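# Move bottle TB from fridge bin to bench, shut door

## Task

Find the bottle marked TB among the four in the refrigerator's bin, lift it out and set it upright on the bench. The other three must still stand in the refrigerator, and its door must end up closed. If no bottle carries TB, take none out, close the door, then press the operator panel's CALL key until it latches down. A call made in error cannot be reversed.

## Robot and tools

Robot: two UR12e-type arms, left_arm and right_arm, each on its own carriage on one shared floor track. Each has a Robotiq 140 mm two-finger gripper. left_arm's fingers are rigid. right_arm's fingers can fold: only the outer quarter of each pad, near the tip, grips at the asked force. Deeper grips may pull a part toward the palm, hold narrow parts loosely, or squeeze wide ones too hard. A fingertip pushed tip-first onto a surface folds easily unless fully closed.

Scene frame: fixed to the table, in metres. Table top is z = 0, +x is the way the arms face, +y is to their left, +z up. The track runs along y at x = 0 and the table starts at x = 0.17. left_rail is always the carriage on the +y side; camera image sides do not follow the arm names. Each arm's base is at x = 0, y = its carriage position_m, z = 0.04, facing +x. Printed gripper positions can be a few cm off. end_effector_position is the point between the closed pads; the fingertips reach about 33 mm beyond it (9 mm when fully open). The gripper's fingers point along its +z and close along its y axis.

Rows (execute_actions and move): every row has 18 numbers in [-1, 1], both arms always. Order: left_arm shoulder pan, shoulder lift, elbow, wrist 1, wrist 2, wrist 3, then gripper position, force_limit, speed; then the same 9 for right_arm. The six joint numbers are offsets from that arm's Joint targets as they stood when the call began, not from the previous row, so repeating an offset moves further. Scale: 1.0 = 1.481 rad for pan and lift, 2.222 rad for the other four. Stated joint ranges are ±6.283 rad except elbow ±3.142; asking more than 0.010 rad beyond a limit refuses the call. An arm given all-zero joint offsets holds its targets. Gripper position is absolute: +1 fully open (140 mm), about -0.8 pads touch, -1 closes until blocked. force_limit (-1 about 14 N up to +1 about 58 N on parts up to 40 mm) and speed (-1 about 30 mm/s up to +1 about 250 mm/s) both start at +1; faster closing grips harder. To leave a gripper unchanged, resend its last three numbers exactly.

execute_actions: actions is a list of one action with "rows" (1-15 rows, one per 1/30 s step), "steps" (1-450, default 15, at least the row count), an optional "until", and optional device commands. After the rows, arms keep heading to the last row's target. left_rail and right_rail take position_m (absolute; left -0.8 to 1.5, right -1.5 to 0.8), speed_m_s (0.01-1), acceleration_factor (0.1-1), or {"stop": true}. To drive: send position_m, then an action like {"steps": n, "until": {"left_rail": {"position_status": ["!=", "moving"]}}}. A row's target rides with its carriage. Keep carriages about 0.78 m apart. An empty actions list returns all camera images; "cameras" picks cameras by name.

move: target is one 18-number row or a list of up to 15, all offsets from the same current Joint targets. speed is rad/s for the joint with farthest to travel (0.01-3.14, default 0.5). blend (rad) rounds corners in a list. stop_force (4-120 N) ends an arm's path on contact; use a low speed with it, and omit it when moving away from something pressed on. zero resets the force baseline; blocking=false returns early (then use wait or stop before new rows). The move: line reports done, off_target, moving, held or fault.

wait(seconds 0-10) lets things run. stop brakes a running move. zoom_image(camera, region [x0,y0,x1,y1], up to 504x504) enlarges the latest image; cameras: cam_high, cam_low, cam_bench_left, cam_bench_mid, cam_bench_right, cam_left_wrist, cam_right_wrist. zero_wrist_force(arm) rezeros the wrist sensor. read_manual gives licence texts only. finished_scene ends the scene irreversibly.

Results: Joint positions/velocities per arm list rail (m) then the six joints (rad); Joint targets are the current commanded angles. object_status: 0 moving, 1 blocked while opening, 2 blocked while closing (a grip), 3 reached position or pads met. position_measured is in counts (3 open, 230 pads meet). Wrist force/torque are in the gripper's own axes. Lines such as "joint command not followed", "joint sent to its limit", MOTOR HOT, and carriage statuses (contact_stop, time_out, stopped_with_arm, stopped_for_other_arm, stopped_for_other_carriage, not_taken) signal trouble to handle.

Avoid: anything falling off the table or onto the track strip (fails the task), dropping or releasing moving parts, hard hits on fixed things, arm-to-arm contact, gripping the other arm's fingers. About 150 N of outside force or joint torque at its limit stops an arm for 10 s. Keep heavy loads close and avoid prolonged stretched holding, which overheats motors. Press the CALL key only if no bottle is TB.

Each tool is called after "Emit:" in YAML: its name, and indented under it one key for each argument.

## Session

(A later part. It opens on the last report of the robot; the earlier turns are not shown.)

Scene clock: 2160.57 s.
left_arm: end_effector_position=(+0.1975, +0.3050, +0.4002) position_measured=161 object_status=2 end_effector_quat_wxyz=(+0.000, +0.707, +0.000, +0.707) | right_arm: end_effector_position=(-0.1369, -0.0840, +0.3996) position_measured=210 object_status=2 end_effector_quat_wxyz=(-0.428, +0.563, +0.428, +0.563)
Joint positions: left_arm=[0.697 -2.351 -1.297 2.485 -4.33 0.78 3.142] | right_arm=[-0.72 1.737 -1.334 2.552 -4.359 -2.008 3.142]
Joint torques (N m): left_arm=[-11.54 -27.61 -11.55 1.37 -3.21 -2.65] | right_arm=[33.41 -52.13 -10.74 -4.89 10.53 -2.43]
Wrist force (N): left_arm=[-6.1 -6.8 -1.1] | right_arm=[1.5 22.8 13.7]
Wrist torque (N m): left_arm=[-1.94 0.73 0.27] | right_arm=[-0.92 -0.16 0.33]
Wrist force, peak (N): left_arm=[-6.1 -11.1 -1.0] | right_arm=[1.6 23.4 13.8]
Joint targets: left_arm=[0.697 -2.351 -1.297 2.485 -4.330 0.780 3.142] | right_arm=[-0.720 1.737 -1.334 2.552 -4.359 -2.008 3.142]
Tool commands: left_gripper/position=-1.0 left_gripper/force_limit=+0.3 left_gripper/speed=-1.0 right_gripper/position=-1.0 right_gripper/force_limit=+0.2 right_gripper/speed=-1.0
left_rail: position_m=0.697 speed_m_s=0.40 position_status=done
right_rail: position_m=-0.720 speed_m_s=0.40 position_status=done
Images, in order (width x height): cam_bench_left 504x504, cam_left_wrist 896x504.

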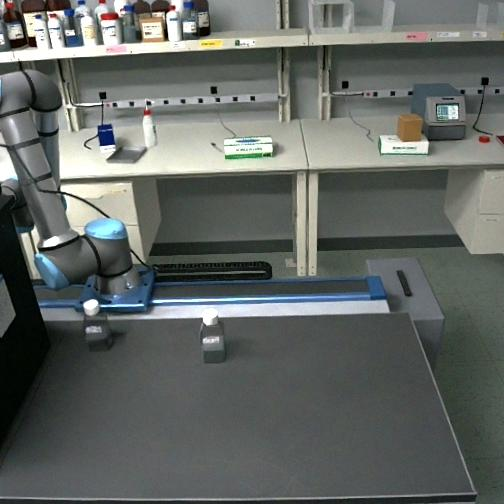

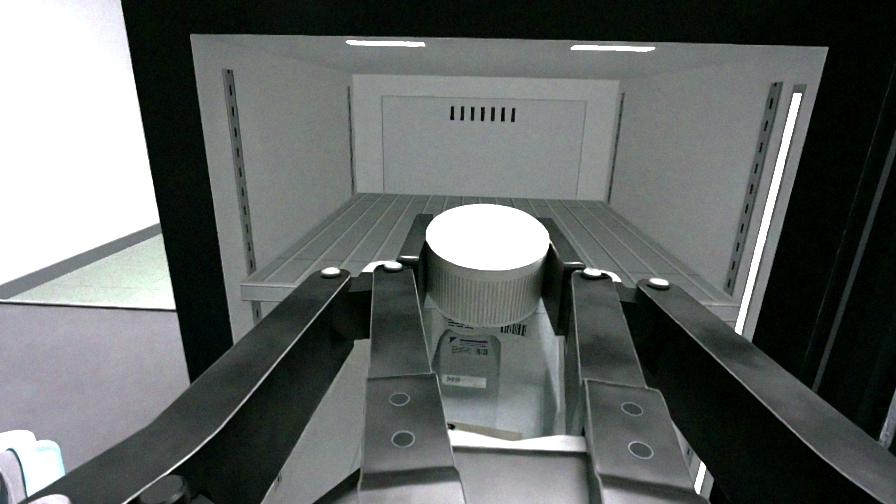

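Emit:
move:
  target:
    - [0.1209,0.293,0.0486,-0.0572,-0.0617,-0.1526,-1,0.3,-1,0,0,0,0,0,0,-1,0.2,-1]
    - [0.1472,0.344,0.0459,-0.0781,-0.0775,-0.1652,-1,0.3,-1,0,0,0,0,0,0,-1,0.2,-1]
    - [0.1714,0.3621,0.0409,-0.102,-0.0977,-0.155,-1,0.3,-1,0,0,0,0,0,0,-1,0.2,-1]
    - [0.1918,0.3464,0.0338,-0.135,-0.1202,-0.1125,-1,0.3,-1,0,0,0,0,0,0,-1,0.2,-1]
  speed: [0.3,0.2,0.15,0.15]
  blend: 0.01
  stop_force: 15
  cameras: ["cam_left_wrist"]

Scene clock: 2170.97 s.
left_arm: end_effector_position=(+0.2641, +0.3028, +0.3220) position_measured=161 object_status=2 end_effector_quat_wxyz=(+0.000, +0.623, +0.002, +0.782) | right_arm: end_effector_position=(-0.1369, -0.0840, +0.3996) position_measured=210 object_status=2 end_effector_quat_wxyz=(-0.428, +0.563, +0.428, +0.563)
Joint positions: left_arm=[0.697 -2.19 -0.906 2.582 -4.444 0.657 2.836] | right_arm=[-0.72 1.737 -1.334 2.552 -4.359 -2.008 3.142]
Joint torques (N m): left_arm=[-18 -71.83 -3.81 2.38 5.3 1.74] | right_arm=[33.94 -51.28 -11.61 -4.99 10.41 -2.23]
Wrist force (N): left_arm=[-5.1 -7.0 -3.0] | right_arm=[1.7 22.2 13.3]
Wrist torque (N m): left_arm=[-2.02 0.53 -0.03] | right_arm=[-0.92 -0.17 0.34]
Wrist force, peak (N): left_arm=[15.6 -4.0 -4.0] | right_arm=[-1.5 23.8 14.3]
Joint targets: left_arm=[0.697 -2.190 -0.906 2.582 -4.444 0.657 2.836] | right_arm=[-0.720 1.737 -1.334 2.552 -4.359 -2.008 3.142]
left_rail: position_m=0.697 speed_m_s=0.40 position_status=done
right_rail: position_m=-0.720 speed_m_s=0.40 position_status=done
move: contact (left_arm); path passed 0 of 4 targets; left_arm: the wrist 1 is farthest, 0.186 rad from its target
Images, in order (width x height): cam_left_wrist 896x504.

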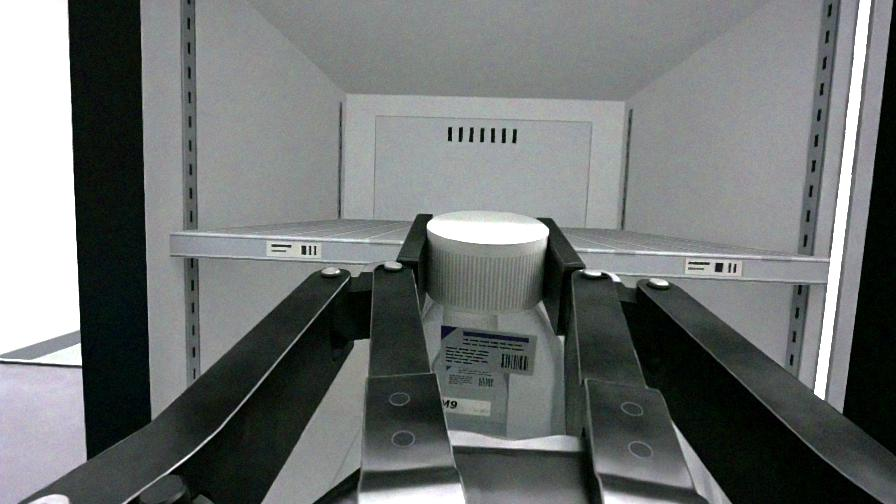

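Emit:
move:
  target: [-0.1087,-0.264,-0.0437,0.0513,0.0554,0.1377,-1,0.3,-1,0,0,0,0,0,0,-1,0.2,-1]
  speed: 0.3
  cameras: ["cam_left_wrist"]

Emit:
execute_actions:
  actions:
    - {"left_rail":{"position_m":1.301,"speed_m_s":0.4},"steps":250,"until":{"left_rail":{"position_status":["!=","moving"]}}}

Scene clock: 2236.10 s.
left_arm: end_effector_position=(+0.1979, +0.3051, +0.4000) position_measured=161 object_status=2 end_effector_quat_wxyz=(+0.000, +0.707, +0.000, +0.707) | right_arm: end_effector_position=(-0.1369, -0.0840, +0.3996) position_measured=210 object_status=2 end_effector_quat_wxyz=(-0.428, +0.563, +0.428, +0.563)
Joint positions: left_arm=[0.697 -2.351 -1.297 2.485 -4.331 0.78 3.142] | right_arm=[-0.72 1.737 -1.334 2.552 -4.359 -2.008 3.142]
Joint torques (N m): left_arm=[-17.26 -58.6 -26.4 5.35 4.29 1.75] | right_arm=[33.54 -51.17 -11.82 -5.05 10.46 -2.34]
Wrist force (N): left_arm=[-4.9 -6.5 -1.6] | right_arm=[1.4 22.5 13.2]
Wrist torque (N m): left_arm=[-1.85 0.58 -0.03] | right_arm=[-0.85 -0.09 0.34]
Wrist force, peak (N): left_arm=[-5.5 -7.5 -3.1] | right_arm=[1.8 23.0 14.0]
Joint targets: left_arm=[0.697 -2.351 -1.297 2.485 -4.330 0.780 3.142] | right_arm=[-0.720 1.737 -1.334 2.552 -4.359 -2.008 3.142]
left_rail: position_m=0.697 speed_m_s=0.40 position_status=done
right_rail: position_m=-0.720 speed_m_s=0.40 position_status=done
move: done
Images, in order (width x height): cam_left_wrist 896x504.

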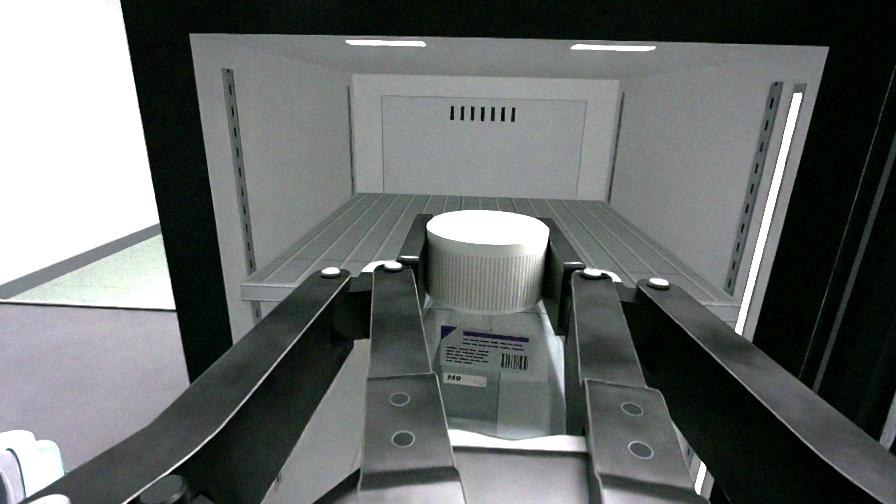

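Scene clock: 2238.27 s.
left_arm: end_effector_position=(+0.1979, +0.9091, +0.4001) position_measured=161 object_status=2 end_effector_quat_wxyz=(+0.000, +0.707, +0.000, +0.707) | right_arm: end_effector_position=(-0.1369, -0.0840, +0.3996) position_measured=210 object_status=2 end_effector_quat_wxyz=(-0.428, +0.563, +0.428, +0.563)
Joint positions: left_arm=[1.301 -2.351 -1.297 2.485 -4.33 0.78 3.142] | right_arm=[-0.72 1.737 -1.334 2.552 -4.359 -2.008 3.142]
Joint torques (N m): left_arm=[-6.36 -38.97 -17.42 1.61 -3.15 1.54] | right_arm=[33.85 -50.3 -11.08 -5.11 10.56 -2.24]
Wrist force (N): left_arm=[-5.1 -7.2 -1.2] | right_arm=[1.8 22.4 13.2]
Wrist torque (N m): left_arm=[-2.00 0.62 -0.04] | right_arm=[-0.86 -0.18 0.34]
Wrist force, peak (N): left_arm=[-5.2 -10.4 -1.7] | right_arm=[1.6 22.6 13.8]
Joint targets: left_arm=[1.301 -2.351 -1.297 2.485 -4.330 0.780 3.142] | right_arm=[-0.720 1.737 -1.334 2.552 -4.359 -2.008 3.142]
Tool commands: left_gripper/position=-1.0 left_gripper/force_limit=+0.3 left_gripper/speed=-1.0 right_gripper/position=-1.0 right_gripper/force_limit=+0.2 right_gripper/speed=-1.0
left_rail: position_m=1.301 speed_m_s=0.40 position_status=done
right_rail: position_m=-0.720 speed_m_s=0.40 position_status=done

Emit:
move:
  target: [0.1631,0.1867,-0.0083,-0.265,-0.0975,0.1271,-1,0.3,-1,0,0,0,0,0,0,-1,0.2,-1]
  speed: 0.4

Emit:
move:
  target:
    - [0,0.0886,-0.0082,-0.0508,0,0,-1,0.3,-1,0,0,0,0,0,0,-1,0.2,-1]
    - [0,0.13,-0.0121,-0.0746,0,0,-1,0.3,-1,0,0,0,0,0,0,-1,0.2,-1]
  speed: [0.1,0.03]
  blend: 0.005
  stop_force: 6
  cameras: ["cam_left_wrist"]

Emit:
execute_actions:
  actions:
    - {"rows":[[0,0,0,0,0,0,-0.08,0.3,-1,0,0,0,0,0,0,-1,0.2,-1]],"steps":60}
  cameras: ["cam_left_wrist"]

Scene clock: 2248.83 s.
left_arm: end_effector_position=(+0.3042, +0.9092, +0.2301) position_measured=161 object_status=2 end_effector_quat_wxyz=(+0.000, +0.766, +0.000, +0.643) | right_arm: end_effector_position=(-0.1369, -0.0840, +0.3996) position_measured=210 object_status=2 end_effector_quat_wxyz=(-0.428, +0.563, +0.428, +0.563)
Joint positions: left_arm=[1.301 -2.109 -1.021 2.467 -4.919 0.563 3.425] | right_arm=[-0.72 1.737 -1.334 2.552 -4.359 -2.008 3.142]
Joint torques (N m): left_arm=[18.07 -36.14 -12.11 1.4 -5.85 1.47] | right_arm=[34.65 -48.46 -11.67 -4.96 10.55 -2.29]
Wrist force (N): left_arm=[-4.8 -6.9 -0.7] | right_arm=[1.7 22.2 13.3]
Wrist torque (N m): left_arm=[-1.86 0.62 -0.04] | right_arm=[-0.91 -0.18 0.34]
Wrist force, peak (N): left_arm=[-5.6 -7.6 -0.4] | right_arm=[1.6 22.9 13.6]
Joint targets: left_arm=[1.301 -2.109 -1.021 2.467 -4.919 0.563 3.425] | right_arm=[-0.720 1.737 -1.334 2.552 -4.359 -2.008 3.142]
left_rail: position_m=1.301 speed_m_s=0.40 position_status=done
right_rail: position_m=-0.720 speed_m_s=0.40 position_status=done
move: done

Scene clock: 2252.90 s.
left_arm: end_effector_position=(+0.3040, +0.9089, +0.1643) position_measured=161 object_status=2 end_effector_quat_wxyz=(+0.000, +0.766, +0.000, +0.643) | right_arm: end_effector_position=(-0.1369, -0.0840, +0.3996) position_measured=210 object_status=2 end_effector_quat_wxyz=(-0.428, +0.563, +0.428, +0.563)
Joint positions: left_arm=[1.301 -2.109 -0.851 2.443 -5.065 0.563 3.425] | right_arm=[-0.72 1.737 -1.334 2.552 -4.359 -2.008 3.142]
Joint torques (N m): left_arm=[18.8 -77.59 14.9 4.7 3.41 0.74] | right_arm=[33.05 -49.38 -11.59 -5.03 10.46 -2.5]
Wrist force (N): left_arm=[-0.7 -6.5 -2.7] | right_arm=[1.6 22.5 13.2]
Wrist torque (N m): left_arm=[-1.88 0.48 -0.02] | right_arm=[-0.85 -0.15 0.34]
Wrist force, peak (N): left_arm=[17.1 -4.1 -5.9] | right_arm=[1.7 22.6 14.0]
Joint targets: left_arm=[1.301 -2.109 -0.851 2.443 -5.065 0.563 3.425] | right_arm=[-0.720 1.737 -1.334 2.552 -4.359 -2.008 3.142]
left_rail: position_m=1.301 speed_m_s=0.40 position_status=done
right_rail: position_m=-0.720 speed_m_s=0.40 position_status=done
move: contact (left_arm); path passed 1 of 2 targets; left_arm: the shoulder lift is farthest, 0.023 rad from its target
Images, in order (width x height): cam_left_wrist 896x504.

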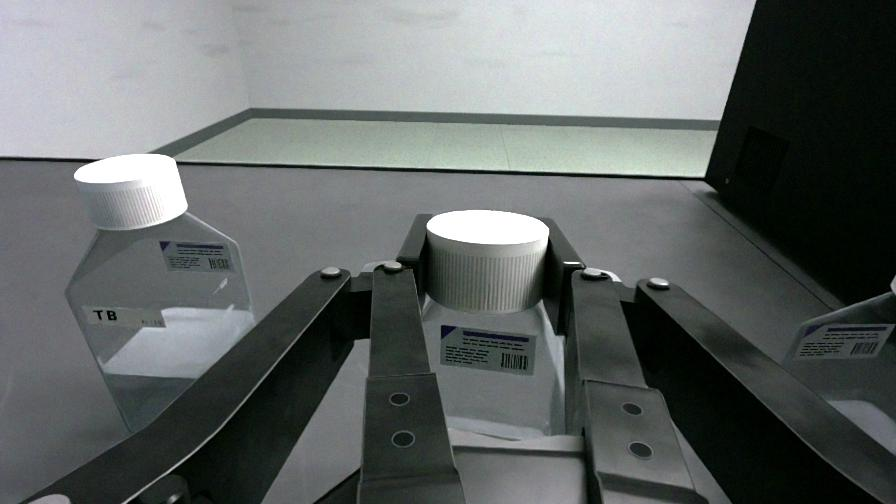

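Scene clock: 2255.10 s.
left_arm: end_effector_position=(+0.3041, +0.9089, +0.1644) position_measured=139 object_status=3 end_effector_quat_wxyz=(+0.000, +0.766, +0.000, +0.643) | right_arm: end_effector_position=(-0.1369, -0.0840, +0.3996) position_measured=210 object_status=2 end_effector_quat_wxyz=(-0.428, +0.563, +0.428, +0.563)
Joint positions: left_arm=[1.301 -2.109 -0.852 2.443 -5.065 0.563 3.425] | right_arm=[-0.72 1.737 -1.334 2.552 -4.359 -2.008 3.142]
Joint torques (N m): left_arm=[15.15 -64.46 6.07 1.01 -3.69 0.21] | right_arm=[33.62 -48.91 -11.68 -4.92 10.27 -2.29]
Wrist force (N): left_arm=[-1.4 -7.1 -1.9] | right_arm=[1.4 22.3 13.1]
Wrist torque (N m): left_arm=[-1.93 0.56 -0.04] | right_arm=[-0.89 -0.08 0.34]
Wrist force, peak (N): left_arm=[-1.2 -7.6 -2.1] | right_arm=[1.8 22.6 13.6]
Joint targets: left_arm=[1.301 -2.109 -0.851 2.443 -5.065 0.563 3.425] | right_arm=[-0.720 1.737 -1.334 2.552 -4.359 -2.008 3.142]
left_rail: position_m=1.301 speed_m_s=0.40 position_status=done
right_rail: position_m=-0.720 speed_m_s=0.40 position_status=done
Images, in order (width x height): cam_left_wrist 896x504.

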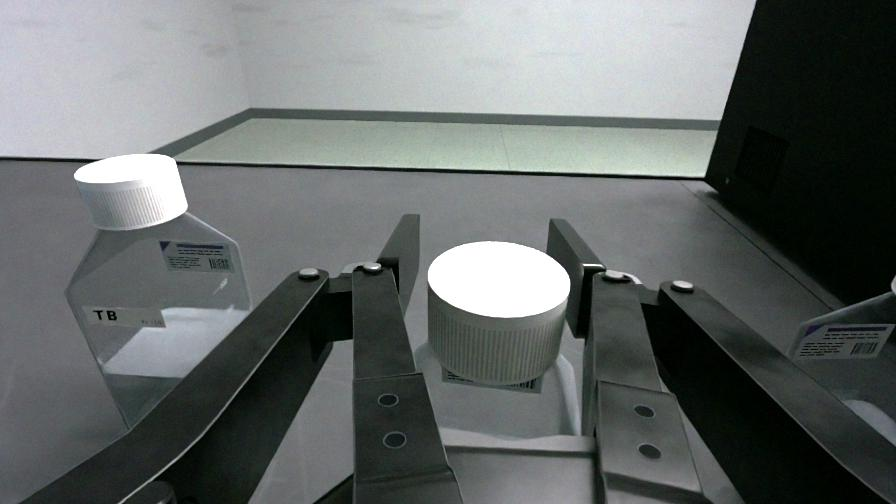

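Emit:
move:
  target:
    - [0,-0.1144,0.0106,0.0658,0,0,-0.08,0.3,-1,0,0,0,0,0,0,-1,0.2,-1]
    - [0.0303,-0.3186,-0.0401,0.0038,0.0631,0.2099,-0.08,0.3,-1,0,0,0,0,0,0,-1,0.2,-1]
  speed: [0.15,0.3]
  blend: 0.01

Emit:
execute_actions:
  actions:
    - {"left_rail":{"position_m":1.295,"speed_m_s":0.2},"steps":60,"until":{"left_rail":{"position_status":["!=","moving"]}}}
  cameras: ["cam_left_wrist"]

Scene clock: 2282.03 s.
left_arm: end_effector_position=(+0.2819, +0.9092, +0.2302) position_measured=139 object_status=3 end_effector_quat_wxyz=(+0.000, +0.866, +0.000, +0.500) | right_arm: end_effector_position=(-0.1369, -0.0840, +0.3996) position_measured=210 object_status=2 end_effector_quat_wxyz=(-0.428, +0.563, +0.428, +0.563)
Joint positions: left_arm=[1.301 -2.064 -1.323 2.354 -5.056 0.703 3.891] | right_arm=[-0.72 1.737 -1.334 2.552 -4.359 -2.008 3.142]
Joint torques (N m): left_arm=[19.64 -62.2 -30.97 2.56 1.54 1.44] | right_arm=[33.74 -49.35 -12.68 -4.6 10.38 -2.55]
Wrist force (N): left_arm=[-1.3 -7.0 -2.1] | right_arm=[1.6 22.1 12.9]
Wrist torque (N m): left_arm=[-1.75 0.49 -0.07] | right_arm=[-0.93 -0.14 0.34]
Wrist force, peak (N): left_arm=[-1.3 -8.1 -2.3] | right_arm=[1.9 22.8 13.7]
Joint targets: left_arm=[1.301 -2.064 -1.323 2.354 -5.056 0.703 3.891] | right_arm=[-0.720 1.737 -1.334 2.552 -4.359 -2.008 3.142]
left_rail: position_m=1.301 speed_m_s=0.40 position_status=done
right_rail: position_m=-0.720 speed_m_s=0.40 position_status=done
move: done

Scene clock: 2282.43 s.
left_arm: end_effector_position=(+0.2819, +0.9032, +0.2302) position_measured=139 object_status=3 end_effector_quat_wxyz=(+0.000, +0.866, +0.000, +0.500) | right_arm: end_effector_position=(-0.1369, -0.0840, +0.3996) position_measured=210 object_status=2 end_effector_quat_wxyz=(-0.428, +0.563, +0.428, +0.563)
Joint positions: left_arm=[1.295 -2.064 -1.323 2.354 -5.056 0.703 3.891] | right_arm=[-0.72 1.737 -1.334 2.552 -4.359 -2.008 3.142]
Joint torques (N m): left_arm=[16.12 -58.93 -20.48 2.78 1.29 1.55] | right_arm=[32.58 -48.7 -12.05 -4.74 10.32 -2.57]
Wrist force (N): left_arm=[-1.6 -7.4 -2.0] | right_arm=[1.7 22.2 13.3]
Wrist torque (N m): left_arm=[-1.84 0.56 -0.07] | right_arm=[-0.91 -0.16 0.34]
Wrist force, peak (N): left_arm=[-1.7 -10.5 -2.4] | right_arm=[1.2 22.5 13.7]
Joint targets: left_arm=[1.295 -2.064 -1.323 2.354 -5.056 0.703 3.891] | right_arm=[-0.720 1.737 -1.334 2.552 -4.359 -2.008 3.142]
Tool commands: left_gripper/position=-0.08 left_gripper/force_limit=+0.3 left_gripper/speed=-1.0 right_gripper/position=-1.0 right_gripper/force_limit=+0.2 right_gripper/speed=-1.0
left_rail: position_m=1.295 speed_m_s=0.20 position_status=done
right_rail: position_m=-0.720 speed_m_s=0.40 position_status=done
Images, in order (width x height): cam_left_wrist 896x504.

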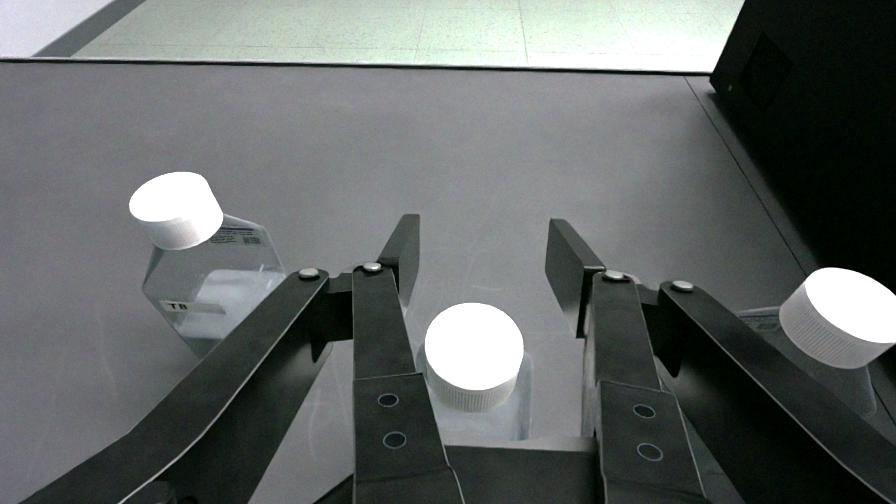

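Emit:
move:
  target: [0,0.0928,0.0086,-0.0704,0,0,-0.08,0.3,-1,0,0,0,0,0,0,-1,0.2,-1]
  speed: 0.1
  stop_force: 8
  cameras: ["cam_left_wrist"]

Scene clock: 2293.27 s.
left_arm: end_effector_position=(+0.2819, +0.9032, +0.1642) position_measured=139 object_status=3 end_effector_quat_wxyz=(+0.000, +0.866, +0.000, +0.500) | right_arm: end_effector_position=(-0.1369, -0.0840, +0.3996) position_measured=210 object_status=2 end_effector_quat_wxyz=(-0.428, +0.563, +0.428, +0.563)
Joint positions: left_arm=[1.295 -2.064 -1.186 2.373 -5.213 0.703 3.891] | right_arm=[-0.72 1.737 -1.334 2.552 -4.359 -2.008 3.142]
Joint torques (N m): left_arm=[-15.12 -32.24 -1.62 2.64 -3.36 1.34] | right_arm=[32.86 -48.09 -12.34 -4.75 10.14 -2.2]
Wrist force (N): left_arm=[-1.9 -6.9 -3.0] | right_arm=[1.7 22.1 13.2]
Wrist torque (N m): left_arm=[-1.75 0.62 -0.08] | right_arm=[-0.94 -0.16 0.34]
Wrist force, peak (N): left_arm=[-2.0 -7.5 -3.0] | right_arm=[1.5 22.9 13.5]
Joint targets: left_arm=[1.295 -2.064 -1.186 2.373 -5.213 0.703 3.891] | right_arm=[-0.720 1.737 -1.334 2.552 -4.359 -2.008 3.142]
left_rail: position_m=1.295 speed_m_s=0.20 position_status=done
right_rail: position_m=-0.720 speed_m_s=0.40 position_status=done
move: done
Images, in order (width x height): cam_left_wrist 896x504.

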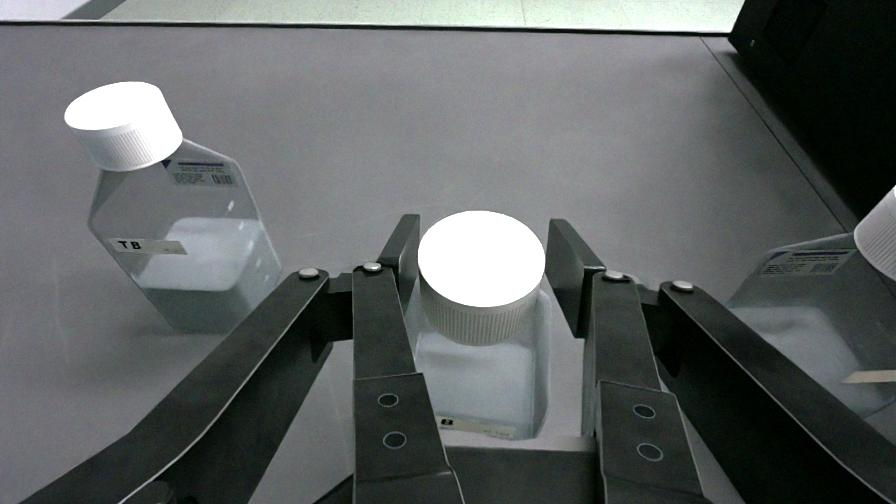

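Emit:
execute_actions:
  actions:
    - {"rows":[[0,0,0,0,0,0,-1,0.9,-1,0,0,0,0,0,0,-1,0.2,-1]],"steps":75}

Emit:
move:
  target:
    - [0,-0.0928,-0.0086,0.0704,0,0,-1,0.9,-1,0,0,0,0,0,0,-1,0.2,-1]
    - [-0.1938,-0.0749,0.0504,0.3974,0.0347,-0.3371,-1,0.9,-1,0,0,0,0,0,0,-1,0.2,-1]
  speed: [0.15,0.3]
  blend: 0.02
  cameras: ["cam_left_wrist"]

Emit:
execute_actions:
  actions:
    - {"left_rail":{"position_m":0.697,"speed_m_s":0.4},"steps":250,"until":{"left_rail":{"position_status":["!=","moving"]}}}

Scene clock: 2304.50 s.
left_arm: end_effector_position=(+0.2819, +0.9032, +0.1642) position_measured=161 object_status=2 end_effector_quat_wxyz=(+0.000, +0.866, +0.000, +0.500) | right_arm: end_effector_position=(-0.1369, -0.0840, +0.3996) position_measured=210 object_status=2 end_effector_quat_wxyz=(-0.428, +0.563, +0.428, +0.563)
Joint positions: left_arm=[1.295 -2.064 -1.186 2.373 -5.213 0.703 3.891] | right_arm=[-0.72 1.737 -1.334 2.552 -4.359 -2.008 3.142]
Joint torques (N m): left_arm=[-13.03 -33.59 -16.75 2.52 -4.44 0.73] | right_arm=[33.94 -48.61 -12.9 -4.49 10.27 -2.59]
Wrist force (N): left_arm=[3.6 -13.3 -6.6] | right_arm=[1.4 22.7 13.3]
Wrist torque (N m): left_arm=[-1.45 0.45 0.44] | right_arm=[-0.80 -0.10 0.34]
Wrist force, peak (N): left_arm=[3.4 -13.9 -6.4] | right_arm=[1.6 22.7 13.7]
Joint targets: left_arm=[1.295 -2.064 -1.186 2.373 -5.213 0.703 3.891] | right_arm=[-0.720 1.737 -1.334 2.552 -4.359 -2.008 3.142]
left_rail: position_m=1.295 speed_m_s=0.20 position_status=done
right_rail: position_m=-0.720 speed_m_s=0.40 position_status=done

Scene clock: 2308.67 s.
left_arm: end_effector_position=(+0.1976, +0.9032, +0.4001) position_measured=161 object_status=2 end_effector_quat_wxyz=(+0.000, +0.707, +0.000, +0.707) | right_arm: end_effector_position=(-0.1369, -0.0840, +0.3996) position_measured=210 object_status=2 end_effector_quat_wxyz=(-0.428, +0.563, +0.428, +0.563)
Joint positions: left_arm=[1.295 -2.351 -1.297 2.485 -4.33 0.781 3.142] | right_arm=[-0.72 1.737 -1.334 2.552 -4.359 -2.008 3.142]
Joint torques (N m): left_arm=[-18.28 -25.52 -3.92 5.3 4.06 -2.34] | right_arm=[32.83 -48.05 -13.03 -4.34 10.48 -2.53]
Wrist force (N): left_arm=[-3.9 -6.8 -2.4] | right_arm=[1.9 22.4 13.4]
Wrist torque (N m): left_arm=[-1.92 0.26 0.28] | right_arm=[-0.87 -0.21 0.34]
Wrist force, peak (N): left_arm=[3.5 -13.2 -6.6] | right_arm=[1.7 22.9 13.4]
Joint targets: left_arm=[1.295 -2.351 -1.297 2.485 -4.330 0.781 3.142] | right_arm=[-0.720 1.737 -1.334 2.552 -4.359 -2.008 3.142]
left_rail: position_m=1.295 speed_m_s=0.20 position_status=done
right_rail: position_m=-0.720 speed_m_s=0.40 position_status=done
move: done
Images, in order (width x height): cam_left_wrist 896x504.

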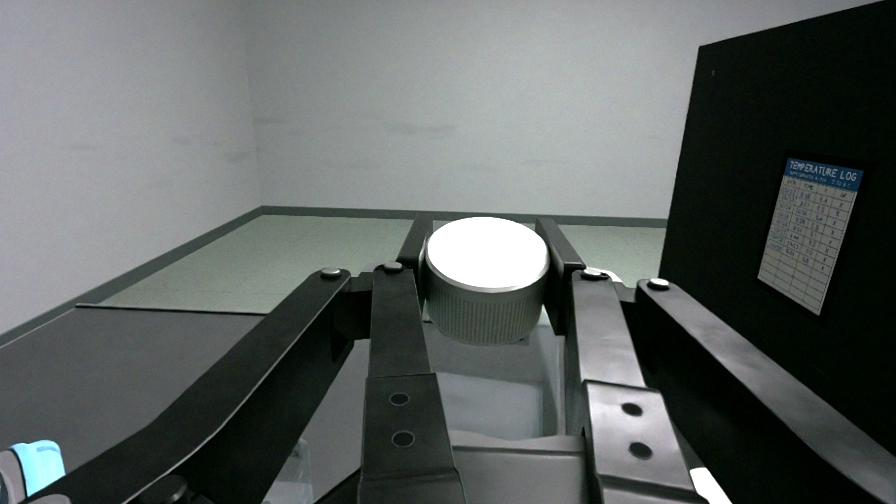

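Scene clock: 2310.80 s.
left_arm: end_effector_position=(+0.1975, +0.3051, +0.4002) position_measured=161 object_status=2 end_effector_quat_wxyz=(+0.000, +0.707, +0.000, +0.707) | right_arm: end_effector_position=(-0.1369, -0.0840, +0.3996) position_measured=210 object_status=2 end_effector_quat_wxyz=(-0.428, +0.563, +0.428, +0.563)
Joint positions: left_arm=[0.697 -2.351 -1.297 2.485 -4.33 0.781 3.142] | right_arm=[-0.72 1.737 -1.334 2.552 -4.359 -2.008 3.142]
Joint torques (N m): left_arm=[-10.55 -37.08 -12.48 1.8 -3.07 -2.59] | right_arm=[33.47 -48.22 -12.94 -4.25 10.43 -2.49]
Wrist force (N): left_arm=[-4.1 -6.4 -2.2] | right_arm=[1.5 22.7 13.2]
Wrist torque (N m): left_arm=[-1.84 0.31 0.28] | right_arm=[-0.81 -0.13 0.34]
Wrist force, peak (N): left_arm=[-4.1 -10.1 -2.2] | right_arm=[1.6 22.9 13.5]
Joint targets: left_arm=[0.697 -2.351 -1.297 2.485 -4.330 0.781 3.142] | right_arm=[-0.720 1.737 -1.334 2.552 -4.359 -2.008 3.142]
Tool commands: left_gripper/position=-1.0 left_gripper/force_limit=+0.9 left_gripper/speed=-1.0 right_gripper/position=-1.0 right_gripper/force_limit=+0.2 right_gripper/speed=-1.0
left_rail: position_m=0.697 speed_m_s=0.40 position_status=done
right_rail: position_m=-0.720 speed_m_s=0.40 position_status=done

Emit:
move:
  target: [0.1042,0.2129,0.0535,-0.0142,-0.0517,-0.1451,-1,0.9,-1,0,0,0,0,0,0,-1,0.2,-1]
  speed: 0.25
  stop_force: 15
  cameras: ["cam_left_wrist"]

Scene clock: 2327.00 s.
left_arm: end_effector_position=(+0.2618, +0.3047, +0.3520) position_measured=161 object_status=2 end_effector_quat_wxyz=(+0.000, +0.616, -0.001, +0.788) | right_arm: end_effector_position=(-0.1369, -0.0840, +0.3996) position_measured=210 object_status=2 end_effector_quat_wxyz=(-0.428, +0.563, +0.428, +0.563)
Joint positions: left_arm=[0.697 -2.197 -0.982 2.604 -4.361 0.666 2.82] | right_arm=[-0.72 1.737 -1.334 2.552 -4.359 -2.008 3.142]
Joint torques (N m): left_arm=[20.42 -36.19 15.5 -1.62 -3.04 -2.22] | right_arm=[35.46 -48.26 -13.9 -4.09 10.26 -2.02]
Wrist force (N): left_arm=[-3.6 -6.8 -3.7] | right_arm=[1.7 22.3 13.3]
Wrist torque (N m): left_arm=[-2.01 0.16 0.28] | right_arm=[-0.90 -0.15 0.34]
Wrist force, peak (N): left_arm=[-4.4 -6.9 -3.9] | right_arm=[1.7 22.9 13.6]
Joint targets: left_arm=[0.697 -2.197 -0.982 2.604 -4.361 0.666 2.820] | right_arm=[-0.720 1.737 -1.334 2.552 -4.359 -2.008 3.142]
left_rail: position_m=0.697 speed_m_s=0.40 position_status=done
right_rail: position_m=-0.720 speed_m_s=0.40 position_status=done
move: done
Images, in order (width x height): cam_left_wrist 896x504.

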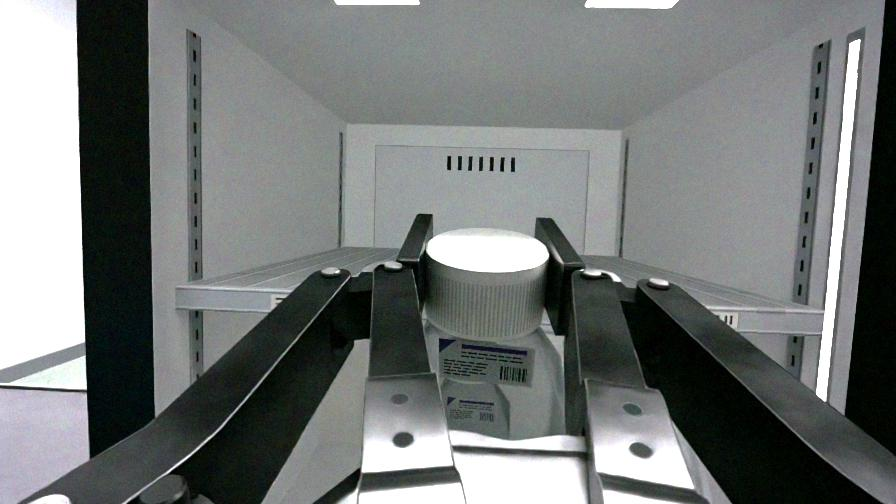

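Emit:
move:
  target: [-0.1042,-0.2129,-0.0535,0.0142,0.0517,0.1451,-1,0.9,-1,0,0,0,0,0,0,-1,0.2,-1]
  speed: 0.4

Emit:
execute_actions:
  actions:
    - {"left_rail":{"position_m":1.295,"speed_m_s":0.4},"steps":250,"until":{"left_rail":{"position_status":["!=","moving"]}}}

Emit:
move:
  target: [0.1631,0.1867,-0.0083,-0.265,-0.0975,0.1271,-1,0.9,-1,0,0,0,0,0,0,-1,0.2,-1]
  speed: 0.4

Emit:
move:
  target:
    - [0,0.0886,-0.0082,-0.0508,0,0,-1,0.9,-1,0,0,0,0,0,0,-1,0.2,-1]
    - [0,0.13,-0.0121,-0.0746,0,0,-1,0.9,-1,0,0,0,0,0,0,-1,0.2,-1]
  speed: [0.1,0.03]
  blend: 0.005
  stop_force: 6
  cameras: ["cam_left_wrist"]

Scene clock: 2366.23 s.
left_arm: end_effector_position=(+0.1976, +0.3051, +0.4002) position_measured=161 object_status=2 end_effector_quat_wxyz=(+0.000, +0.707, +0.000, +0.707) | right_arm: end_effector_position=(-0.1369, -0.0840, +0.3996) position_measured=210 object_status=2 end_effector_quat_wxyz=(-0.428, +0.563, +0.428, +0.563)
Joint positions: left_arm=[0.697 -2.351 -1.297 2.485 -4.33 0.78 3.142] | right_arm=[-0.72 1.737 -1.334 2.552 -4.359 -2.008 3.142]
Joint torques (N m): left_arm=[-18.25 -57.14 -25.15 5.05 4.26 1.78] | right_arm=[33.25 -47.52 -13.6 -3.92 10.12 -2.06]
Wrist force (N): left_arm=[-3.6 -6.7 -2.0] | right_arm=[1.4 22.6 13.4]
Wrist torque (N m): left_arm=[-1.90 0.29 -0.04] | right_arm=[-0.83 -0.10 0.34]
Wrist force, peak (N): left_arm=[-3.7 -7.4 -3.9] | right_arm=[1.6 22.7 13.6]
Joint targets: left_arm=[0.697 -2.351 -1.297 2.485 -4.330 0.781 3.142] | right_arm=[-0.720 1.737 -1.334 2.552 -4.359 -2.008 3.142]
left_rail: position_m=0.697 speed_m_s=0.40 position_status=done
right_rail: position_m=-0.720 speed_m_s=0.40 position_status=done
move: done

Scene clock: 2368.37 s.
left_arm: end_effector_position=(+0.1976, +0.9032, +0.4002) position_measured=161 object_status=2 end_effector_quat_wxyz=(+0.000, +0.707, +0.000, +0.707) | right_arm: end_effector_position=(-0.1369, -0.0840, +0.3996) position_measured=210 object_status=2 end_effector_quat_wxyz=(-0.428, +0.563, +0.428, +0.563)
Joint positions: left_arm=[1.295 -2.351 -1.297 2.485 -4.33 0.781 3.142] | right_arm=[-0.72 1.737 -1.334 2.552 -4.359 -2.008 3.142]
Joint torques (N m): left_arm=[-10.08 -42.16 -12.19 2.54 -2.47 1.67] | right_arm=[32.43 -46.18 -13.43 -3.99 10.23 -2.46]
Wrist force (N): left_arm=[-3.5 -6.6 -2.5] | right_arm=[1.1 22.5 13.2]
Wrist torque (N m): left_arm=[-1.87 0.28 -0.03] | right_arm=[-0.85 -0.03 0.34]
Wrist force, peak (N): left_arm=[-4.3 -10.4 -2.1] | right_arm=[1.4 22.7 13.5]
Joint targets: left_arm=[1.295 -2.351 -1.297 2.485 -4.330 0.781 3.142] | right_arm=[-0.720 1.737 -1.334 2.552 -4.359 -2.008 3.142]
Tool commands: left_gripper/position=-1.0 left_gripper/force_limit=+0.9 left_gripper/speed=-1.0 right_gripper/position=-1.0 right_gripper/force_limit=+0.2 right_gripper/speed=-1.0
left_rail: position_m=1.295 speed_m_s=0.40 position_status=done
right_rail: position_m=-0.720 speed_m_s=0.40 position_status=done

Scene clock: 2370.50 s.
left_arm: end_effector_position=(+0.3039, +0.9032, +0.2301) position_measured=161 object_status=2 end_effector_quat_wxyz=(+0.000, +0.766, +0.000, +0.643) | right_arm: end_effector_position=(-0.1369, -0.0840, +0.3996) position_measured=210 object_status=2 end_effector_quat_wxyz=(-0.428, +0.563, +0.428, +0.563)
Joint positions: left_arm=[1.295 -2.11 -1.021 2.467 -4.918 0.564 3.424] | right_arm=[-0.72 1.737 -1.334 2.552 -4.359 -2.008 3.142]
Joint torques (N m): left_arm=[19.42 -36.74 -12.68 1.35 -5.9 1.4] | right_arm=[33.42 -46.86 -14.29 -3.85 10.31 -2.29]
Wrist force (N): left_arm=[-3.9 -6.8 -0.9] | right_arm=[1.7 22.3 13.3]
Wrist torque (N m): left_arm=[-1.86 0.43 -0.04] | right_arm=[-0.88 -0.15 0.34]
Wrist force, peak (N): left_arm=[-4.2 -7.5 -0.9] | right_arm=[1.6 22.8 13.4]
Joint targets: left_arm=[1.295 -2.110 -1.020 2.467 -4.919 0.564 3.424] | right_arm=[-0.720 1.737 -1.334 2.552 -4.359 -2.008 3.142]
left_rail: position_m=1.295 speed_m_s=0.40 position_status=done
right_rail: position_m=-0.720 speed_m_s=0.40 position_status=done
move: done

Scene clock: 2374.07 s.
left_arm: end_effector_position=(+0.3036, +0.9025, +0.1700) position_measured=161 object_status=2 end_effector_quat_wxyz=(+0.000, +0.766, +0.000, +0.643) | right_arm: end_effector_position=(-0.1369, -0.0840, +0.3996) position_measured=210 object_status=2 end_effector_quat_wxyz=(-0.428, +0.563, +0.428, +0.563)
Joint positions: left_arm=[1.295 -2.11 -0.865 2.445 -5.052 0.564 3.424] | right_arm=[-0.72 1.737 -1.334 2.552 -4.359 -2.008 3.142]
Joint torques (N m): left_arm=[19.44 -74.63 13.58 4.53 3.05 1.05] | right_arm=[34.21 -47.72 -14.77 -3.92 10.12 -2.3]
Wrist force (N): left_arm=[1.2 -6.9 -1.5] | right_arm=[1.6 22.5 13.4]
Wrist torque (N m): left_arm=[-1.99 0.31 -0.01] | right_arm=[-0.84 -0.14 0.34]
Wrist force, peak (N): left_arm=[21.6 -3.9 -8.9] | right_arm=[1.5 22.7 13.5]
Joint targets: left_arm=[1.295 -2.110 -0.865 2.445 -5.052 0.564 3.424] | right_arm=[-0.720 1.737 -1.334 2.552 -4.359 -2.008 3.142]
left_rail: position_m=1.295 speed_m_s=0.40 position_status=done
right_rail: position_m=-0.720 speed_m_s=0.40 position_status=done
move: contact (left_arm); path passed 1 of 2 targets; left_arm: the shoulder lift is farthest, 0.038 rad from its target
Images, in order (width x height): cam_left_wrist 896x504.

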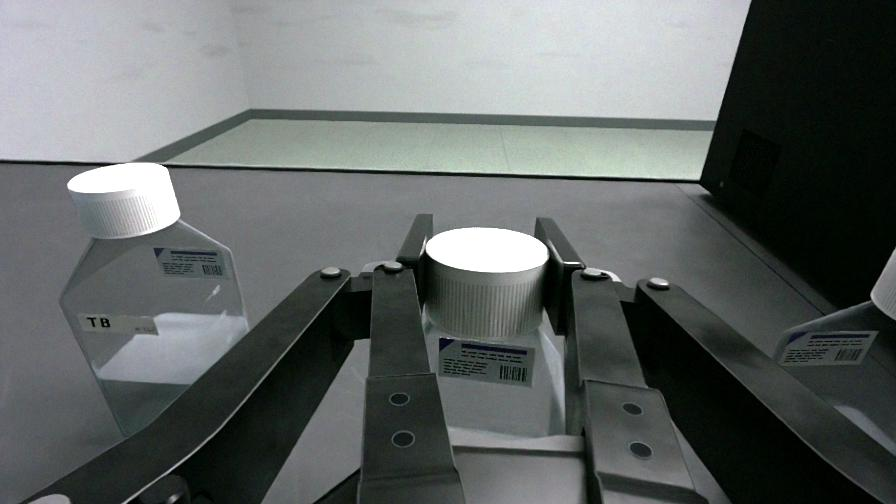

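Emit:
execute_actions:
  actions:
    - {"rows":[[0,0,0,0,0,0,-0.08,0.3,-1,0,0,0,0,0,0,-1,0.2,-1]],"steps":60}

Emit:
move:
  target:
    - [0,-0.105,0.0097,0.06,0,0,-0.08,0.3,-1,0,0,0,0,0,0,-1,0.2,-1]
    - [0.0307,-0.3092,-0.041,-0.0018,0.0626,0.2102,-0.08,0.3,-1,0,0,0,0,0,0,-1,0.2,-1]
  speed: [0.15,0.3]
  blend: 0.01
  cameras: ["cam_left_wrist"]

Scene clock: 2381.43 s.
left_arm: end_effector_position=(+0.3036, +0.9026, +0.1700) position_measured=139 object_status=3 end_effector_quat_wxyz=(+0.000, +0.766, +0.000, +0.643) | right_arm: end_effector_position=(-0.1369, -0.0840, +0.3996) position_measured=210 object_status=2 end_effector_quat_wxyz=(-0.428, +0.563, +0.428, +0.563)
Joint positions: left_arm=[1.295 -2.11 -0.865 2.445 -5.052 0.564 3.424] | right_arm=[-0.72 1.737 -1.334 2.552 -4.359 -2.008 3.142]
Joint torques (N m): left_arm=[19.03 -72.05 7.23 1.46 1.15 -2.06] | right_arm=[33.69 -47.13 -14.84 -3.48 10.22 -2.47]
Wrist force (N): left_arm=[0.0 -7.4 -0.6] | right_arm=[1.7 22.4 13.2]
Wrist torque (N m): left_arm=[-2.00 0.26 -0.03] | right_arm=[-0.86 -0.17 0.34]
Wrist force, peak (N): left_arm=[-0.2 -8.1 -0.9] | right_arm=[1.5 22.8 13.5]
Joint targets: left_arm=[1.295 -2.110 -0.865 2.445 -5.052 0.564 3.424] | right_arm=[-0.720 1.737 -1.334 2.552 -4.359 -2.008 3.142]
left_rail: position_m=1.295 speed_m_s=0.40 position_status=done
right_rail: position_m=-0.720 speed_m_s=0.40 position_status=done

Scene clock: 2384.63 s.
left_arm: end_effector_position=(+0.2820, +0.9031, +0.2304) position_measured=139 object_status=3 end_effector_quat_wxyz=(+0.000, +0.866, -0.001, +0.500) | right_arm: end_effector_position=(-0.1369, -0.0840, +0.3996) position_measured=210 object_status=2 end_effector_quat_wxyz=(-0.428, +0.563, +0.428, +0.563)
Joint positions: left_arm=[1.295 -2.064 -1.323 2.354 -5.056 0.703 3.891] | right_arm=[-0.72 1.737 -1.334 2.552 -4.359 -2.008 3.142]
Joint torques (N m): left_arm=[24.26 -59.94 -30.45 3.13 1.83 2.47] | right_arm=[33.21 -46.55 -14.17 -3.51 10.23 -2.39]
Wrist force (N): left_arm=[-0.6 -7.4 -1.4] | right_arm=[1.7 22.3 13.2]
Wrist torque (N m): left_arm=[-1.85 0.33 -0.07] | right_arm=[-0.89 -0.17 0.34]
Wrist force, peak (N): left_arm=[0.3 -7.9 -1.1] | right_arm=[1.7 22.8 13.5]
Joint targets: left_arm=[1.295 -2.064 -1.323 2.354 -5.056 0.703 3.892] | right_arm=[-0.720 1.737 -1.334 2.552 -4.359 -2.008 3.142]
left_rail: position_m=1.295 speed_m_s=0.40 position_status=done
right_rail: position_m=-0.720 speed_m_s=0.40 position_status=done
move: done
Images, in order (width x height): cam_left_wrist 896x504.

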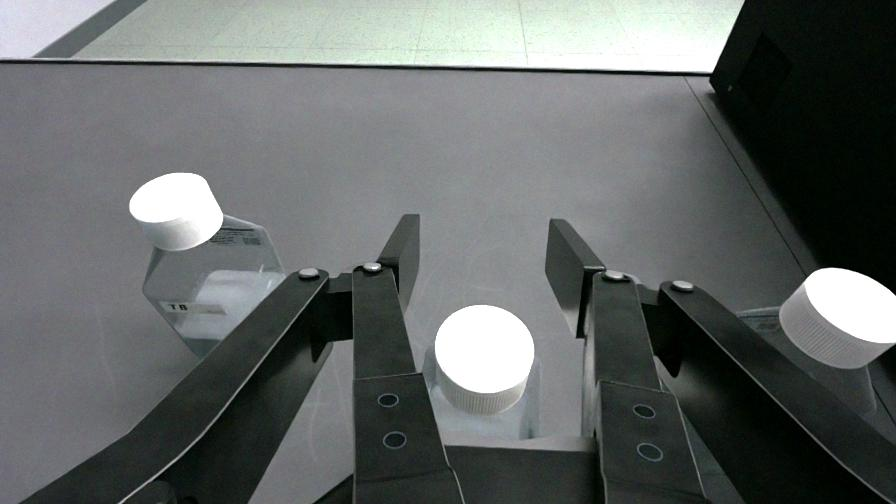

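Emit:
execute_actions:
  actions:
    - {"left_rail":{"position_m":1.290,"speed_m_s":0.2},"steps":60,"until":{"left_rail":{"position_status":["!=","moving"]}}}

Emit:
move:
  target: [0,0.0928,0.0086,-0.0704,0,0,-0.08,0.3,-1,0,0,0,0,0,0,-1,0.2,-1]
  speed: 0.1
  stop_force: 8
  cameras: ["cam_left_wrist"]

Scene clock: 2391.50 s.
left_arm: end_effector_position=(+0.2819, +0.8980, +0.2304) position_measured=139 object_status=3 end_effector_quat_wxyz=(+0.000, +0.866, -0.001, +0.500) | right_arm: end_effector_position=(-0.1369, -0.0840, +0.3996) position_measured=210 object_status=2 end_effector_quat_wxyz=(-0.428, +0.563, +0.428, +0.563)
Joint positions: left_arm=[1.29 -2.064 -1.323 2.354 -5.056 0.703 3.892] | right_arm=[-0.72 1.737 -1.334 2.552 -4.359 -2.008 3.142]
Joint torques (N m): left_arm=[16.9 -48.31 -21.24 3.55 0.91 1.68] | right_arm=[32.87 -46.29 -14.26 -3.69 10.14 -2.46]
Wrist force (N): left_arm=[-0.8 -7.0 -1.5] | right_arm=[1.5 22.6 13.1]
Wrist torque (N m): left_arm=[-1.75 0.38 -0.07] | right_arm=[-0.82 -0.12 0.33]
Wrist force, peak (N): left_arm=[-0.6 -9.5 -1.4] | right_arm=[1.5 22.8 13.5]
Joint targets: left_arm=[1.290 -2.064 -1.323 2.354 -5.056 0.703 3.892] | right_arm=[-0.720 1.737 -1.334 2.552 -4.359 -2.008 3.142]
Tool commands: left_gripper/position=-0.08 left_gripper/force_limit=+0.3 left_gripper/speed=-1.0 right_gripper/position=-1.0 right_gripper/force_limit=+0.2 right_gripper/speed=-1.0
left_rail: position_m=1.290 speed_m_s=0.20 position_status=done
right_rail: position_m=-0.720 speed_m_s=0.40 position_status=done

Scene clock: 2394.17 s.
left_arm: end_effector_position=(+0.2820, +0.8981, +0.1644) position_measured=139 object_status=3 end_effector_quat_wxyz=(+0.000, +0.866, -0.001, +0.500) | right_arm: end_effector_position=(-0.1369, -0.0840, +0.3996) position_measured=210 object_status=2 end_effector_quat_wxyz=(-0.428, +0.563, +0.428, +0.563)
Joint positions: left_arm=[1.29 -2.064 -1.186 2.373 -5.212 0.703 3.892] | right_arm=[-0.72 1.737 -1.334 2.552 -4.359 -2.008 3.142]
Joint torques (N m): left_arm=[-0.06 -32.66 -2.14 2.65 -2.77 1.35] | right_arm=[33.98 -46.22 -14.09 -3.44 10.3 -2.33]
Wrist force (N): left_arm=[-0.7 -7.3 -1.0] | right_arm=[1.5 22.5 13.4]
Wrist torque (N m): left_arm=[-1.85 0.36 -0.08] | right_arm=[-0.85 -0.13 0.34]
Wrist force, peak (N): left_arm=[-0.4 -8.1 -1.5] | right_arm=[1.8 22.8 13.4]
Joint targets: left_arm=[1.290 -2.064 -1.186 2.373 -5.212 0.703 3.892] | right_arm=[-0.720 1.737 -1.334 2.552 -4.359 -2.008 3.142]
left_rail: position_m=1.290 speed_m_s=0.20 position_status=done
right_rail: position_m=-0.720 speed_m_s=0.40 position_status=done
move: done
Images, in order (width x height): cam_left_wrist 896x504.

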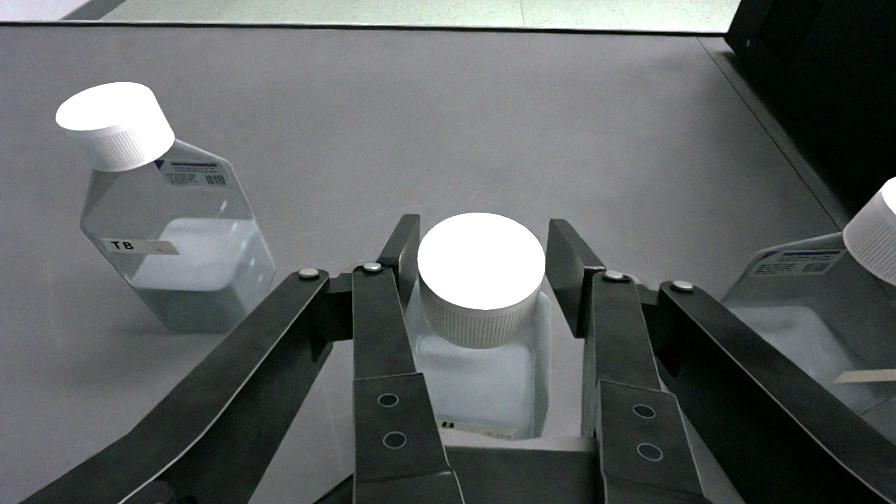

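Emit:
execute_actions:
  actions:
    - {"rows":[[0,0,0,0,0,0,-1,1,0.9,0,0,0,0,0,0,-1,0.2,-1]],"steps":60}

Emit:
move:
  target:
    - [0,-0.0928,-0.0086,0.0704,0,0,-1,1,0.9,0,0,0,0,0,0,-1,0.2,-1]
    - [-0.1938,-0.0749,0.0504,0.3974,0.0347,-0.3371,-1,1,0.9,0,0,0,0,0,0,-1,0.2,-1]
  speed: [0.15,0.3]
  blend: 0.02

Emit:
execute_actions:
  actions:
    - {"left_rail":{"position_m":0.697,"speed_m_s":0.4,"acceleration_factor":0.4},"steps":250,"until":{"left_rail":{"position_status":["!=","moving"]}}}

Emit:
move:
  target: [0.1042,0.2129,0.0535,-0.0142,-0.0517,-0.1451,-1,1,0.9,0,0,0,0,0,0,-1,0.2,-1]
  speed: 0.2
  stop_force: 15
  cameras: ["cam_left_wrist"]

Scene clock: 2407.83 s.
left_arm: end_effector_position=(+0.2820, +0.8981, +0.1644) position_measured=164 object_status=2 end_effector_quat_wxyz=(+0.000, +0.866, -0.001, +0.500) | right_arm: end_effector_position=(-0.1369, -0.0840, +0.3996) position_measured=210 object_status=2 end_effector_quat_wxyz=(-0.428, +0.563, +0.428, +0.563)
Joint positions: left_arm=[1.29 -2.064 -1.186 2.373 -5.212 0.703 3.892] | right_arm=[-0.72 1.737 -1.334 2.552 -4.359 -2.008 3.142]
Joint torques (N m): left_arm=[-11.82 -43.09 -10.86 7.29 -4.83 -0.22] | right_arm=[33.94 -46.13 -15.04 -3.3 10.14 -2.15]
Wrist force (N): left_arm=[-3.3 -7.6 0.5] | right_arm=[1.6 22.3 13.1]
Wrist torque (N m): left_arm=[-1.91 0.42 -0.09] | right_arm=[-0.89 -0.13 0.33]
Wrist force, peak (N): left_arm=[-3.1 -8.2 0.0] | right_arm=[1.6 22.9 13.4]
Joint targets: left_arm=[1.290 -2.064 -1.186 2.373 -5.212 0.703 3.892] | right_arm=[-0.720 1.737 -1.334 2.552 -4.359 -2.008 3.142]
left_rail: position_m=1.290 speed_m_s=0.20 position_status=done
right_rail: position_m=-0.720 speed_m_s=0.40 position_status=done

Scene clock: 2412.00 s.
left_arm: end_effector_position=(+0.1976, +0.8980, +0.4002) position_measured=164 object_status=2 end_effector_quat_wxyz=(+0.000, +0.707, -0.001, +0.707) | right_arm: end_effector_position=(-0.1369, -0.0840, +0.3996) position_measured=210 object_status=2 end_effector_quat_wxyz=(-0.428, +0.563, +0.428, +0.563)
Joint positions: left_arm=[1.29 -2.351 -1.297 2.485 -4.33 0.78 3.143] | right_arm=[-0.72 1.737 -1.334 2.552 -4.359 -2.008 3.142]
Joint torques (N m): left_arm=[-16.05 -28.4 -2.95 5.22 4.06 -2.04] | right_arm=[33.56 -44.57 -15.51 -3.03 10.06 -1.9]
Wrist force (N): left_arm=[-4.0 -7.1 -1.1] | right_arm=[1.6 22.2 13.2]
Wrist torque (N m): left_arm=[-1.99 0.19 0.28] | right_arm=[-0.92 -0.14 0.34]
Wrist force, peak (N): left_arm=[-4.0 -8.0 -1.3] | right_arm=[1.9 22.8 13.3]
Joint targets: left_arm=[1.290 -2.351 -1.297 2.485 -4.329 0.780 3.143] | right_arm=[-0.720 1.737 -1.334 2.552 -4.359 -2.008 3.142]
left_rail: position_m=1.290 speed_m_s=0.20 position_status=done
right_rail: position_m=-0.720 speed_m_s=0.40 position_status=done
move: done

Scene clock: 2414.43 s.
left_arm: end_effector_position=(+0.1975, +0.3050, +0.4003) position_measured=164 object_status=2 end_effector_quat_wxyz=(+0.000, +0.707, -0.001, +0.707) | right_arm: end_effector_position=(-0.1369, -0.0840, +0.3996) position_measured=210 object_status=2 end_effector_quat_wxyz=(-0.428, +0.563, +0.428, +0.563)
Joint positions: left_arm=[0.697 -2.351 -1.297 2.485 -4.329 0.78 3.143] | right_arm=[-0.72 1.737 -1.334 2.552 -4.359 -2.008 3.142]
Joint torques (N m): left_arm=[-12.08 -30.34 -22.79 1.82 -1.45 -2.39] | right_arm=[33.66 -46.58 -15.55 -3.13 10.17 -1.84]
Wrist force (N): left_arm=[-3.4 -6.9 -1.4] | right_arm=[1.4 22.0 13.3]
Wrist torque (N m): left_arm=[-1.95 0.05 0.26] | right_arm=[-0.95 -0.09 0.34]
Wrist force, peak (N): left_arm=[-3.7 -9.4 -1.3] | right_arm=[1.6 22.8 13.4]
Joint targets: left_arm=[0.697 -2.351 -1.297 2.485 -4.329 0.780 3.143] | right_arm=[-0.720 1.737 -1.334 2.552 -4.359 -2.008 3.142]
Tool commands: left_gripper/position=-1.0 left_gripper/force_limit=+1.0 left_gripper/speed=+0.9 right_gripper/position=-1.0 right_gripper/force_limit=+0.2 right_gripper/speed=-1.0
left_rail: position_m=0.697 speed_m_s=0.40 position_status=done
right_rail: position_m=-0.720 speed_m_s=0.40 position_status=done

Scene clock: 2417.17 s.
left_arm: end_effector_position=(+0.2617, +0.3045, +0.3520) position_measured=164 object_status=2 end_effector_quat_wxyz=(+0.000, +0.616, -0.001, +0.788) | right_arm: end_effector_position=(-0.1369, -0.0839, +0.3996) position_measured=210 object_status=2 end_effector_quat_wxyz=(-0.428, +0.563, +0.428, +0.563)
Joint positions: left_arm=[0.697 -2.197 -0.982 2.604 -4.361 0.665 2.82] | right_arm=[-0.72 1.737 -1.334 2.552 -4.359 -2.008 3.142]
Joint torques (N m): left_arm=[21.7 -33.03 13.99 -1.06 -2.79 -1.87] | right_arm=[34.99 -46.08 -15.06 -3.1 9.98 -1.78]
Wrist force (N): left_arm=[-2.8 -6.2 -3.4] | right_arm=[1.6 22.7 13.2]
Wrist torque (N m): left_arm=[-2.05 -0.08 0.20] | right_arm=[-0.83 -0.16 0.34]
Wrist force, peak (N): left_arm=[-3.6 -7.9 -1.5] | right_arm=[1.7 23.0 13.7]
Joint targets: left_arm=[0.697 -2.197 -0.982 2.604 -4.361 0.665 2.820] | right_arm=[-0.720 1.737 -1.334 2.552 -4.359 -2.008 3.142]
left_rail: position_m=0.697 speed_m_s=0.40 position_status=done
right_rail: position_m=-0.720 speed_m_s=0.40 position_status=done
move: done
Images, in order (width x height): cam_left_wrist 896x504.

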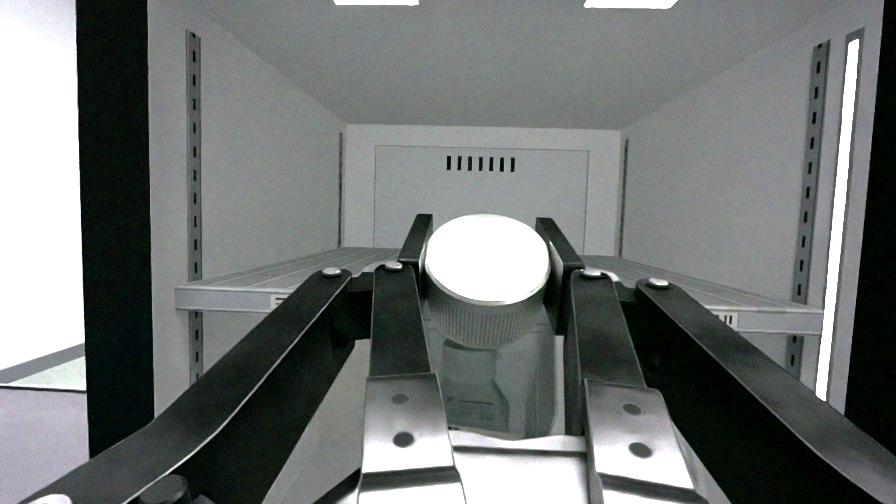

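Emit:
move:
  target:
    - [0.0169,0.0804,-0.005,-0.0432,-0.0104,-0.0077,-1,1,0.9,0,0,0,0,0,0,-1,0.2,-1]
    - [0.0432,0.1313,-0.0077,-0.0641,-0.0261,-0.0203,-1,1,0.9,0,0,0,0,0,0,-1,0.2,-1]
    - [0.0675,0.1494,-0.0126,-0.0881,-0.0464,-0.0101,-1,1,0.9,0,0,0,0,0,0,-1,0.2,-1]
    - [0.0878,0.1337,-0.0198,-0.1211,-0.0689,0.0324,-1,1,0.9,0,0,0,0,0,0,-1,0.2,-1]
  speed: 0.12
  blend: 0.01
  stop_force: 12
  cameras: ["cam_left_wrist"]

Scene clock: 2434.40 s.
left_arm: end_effector_position=(+0.3231, +0.3045, +0.2560) position_measured=164 object_status=2 end_effector_quat_wxyz=(-0.001, +0.656, -0.002, +0.755) | right_arm: end_effector_position=(-0.1369, -0.0839, +0.3996) position_measured=210 object_status=2 end_effector_quat_wxyz=(-0.428, +0.563, +0.428, +0.563)
Joint positions: left_arm=[0.697 -2.067 -0.783 2.56 -4.63 0.512 2.892] | right_arm=[-0.72 1.737 -1.334 2.552 -4.359 -2.008 3.142]
Joint torques (N m): left_arm=[22.3 -75.03 -0.6 -1.3 -3.36 1.69] | right_arm=[33.62 -46.47 -15.34 -3.49 10.2 -1.39]
Wrist force (N): left_arm=[-3.0 -7.5 -2.9] | right_arm=[1.5 22.7 13.4]
Wrist torque (N m): left_arm=[-2.13 -0.04 -0.02] | right_arm=[-0.87 -0.14 0.33]
Wrist force, peak (N): left_arm=[-3.7 -7.6 -3.1] | right_arm=[1.9 23.0 13.6]
Joint targets: left_arm=[0.697 -2.067 -0.783 2.560 -4.630 0.512 2.892] | right_arm=[-0.720 1.737 -1.334 2.552 -4.359 -2.008 3.142]
left_rail: position_m=0.697 speed_m_s=0.40 position_status=done
right_rail: position_m=-0.720 speed_m_s=0.40 position_status=done
move: done
Images, in order (width x height): cam_left_wrist 896x504.

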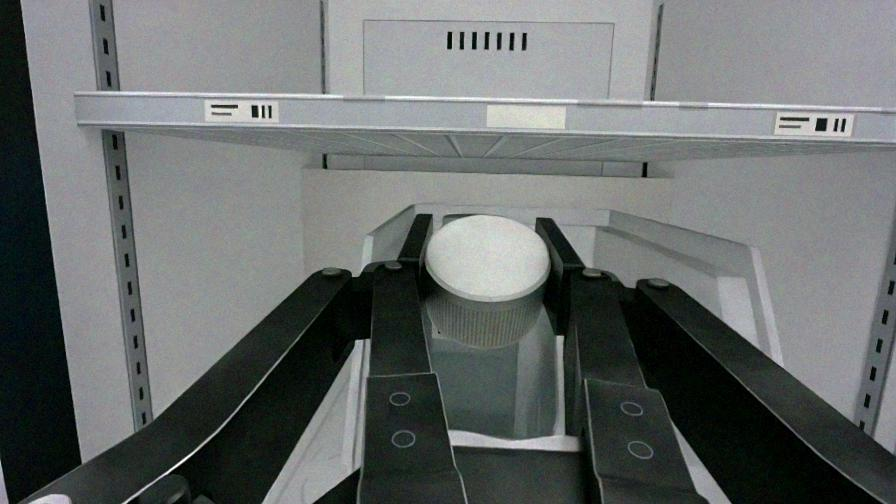

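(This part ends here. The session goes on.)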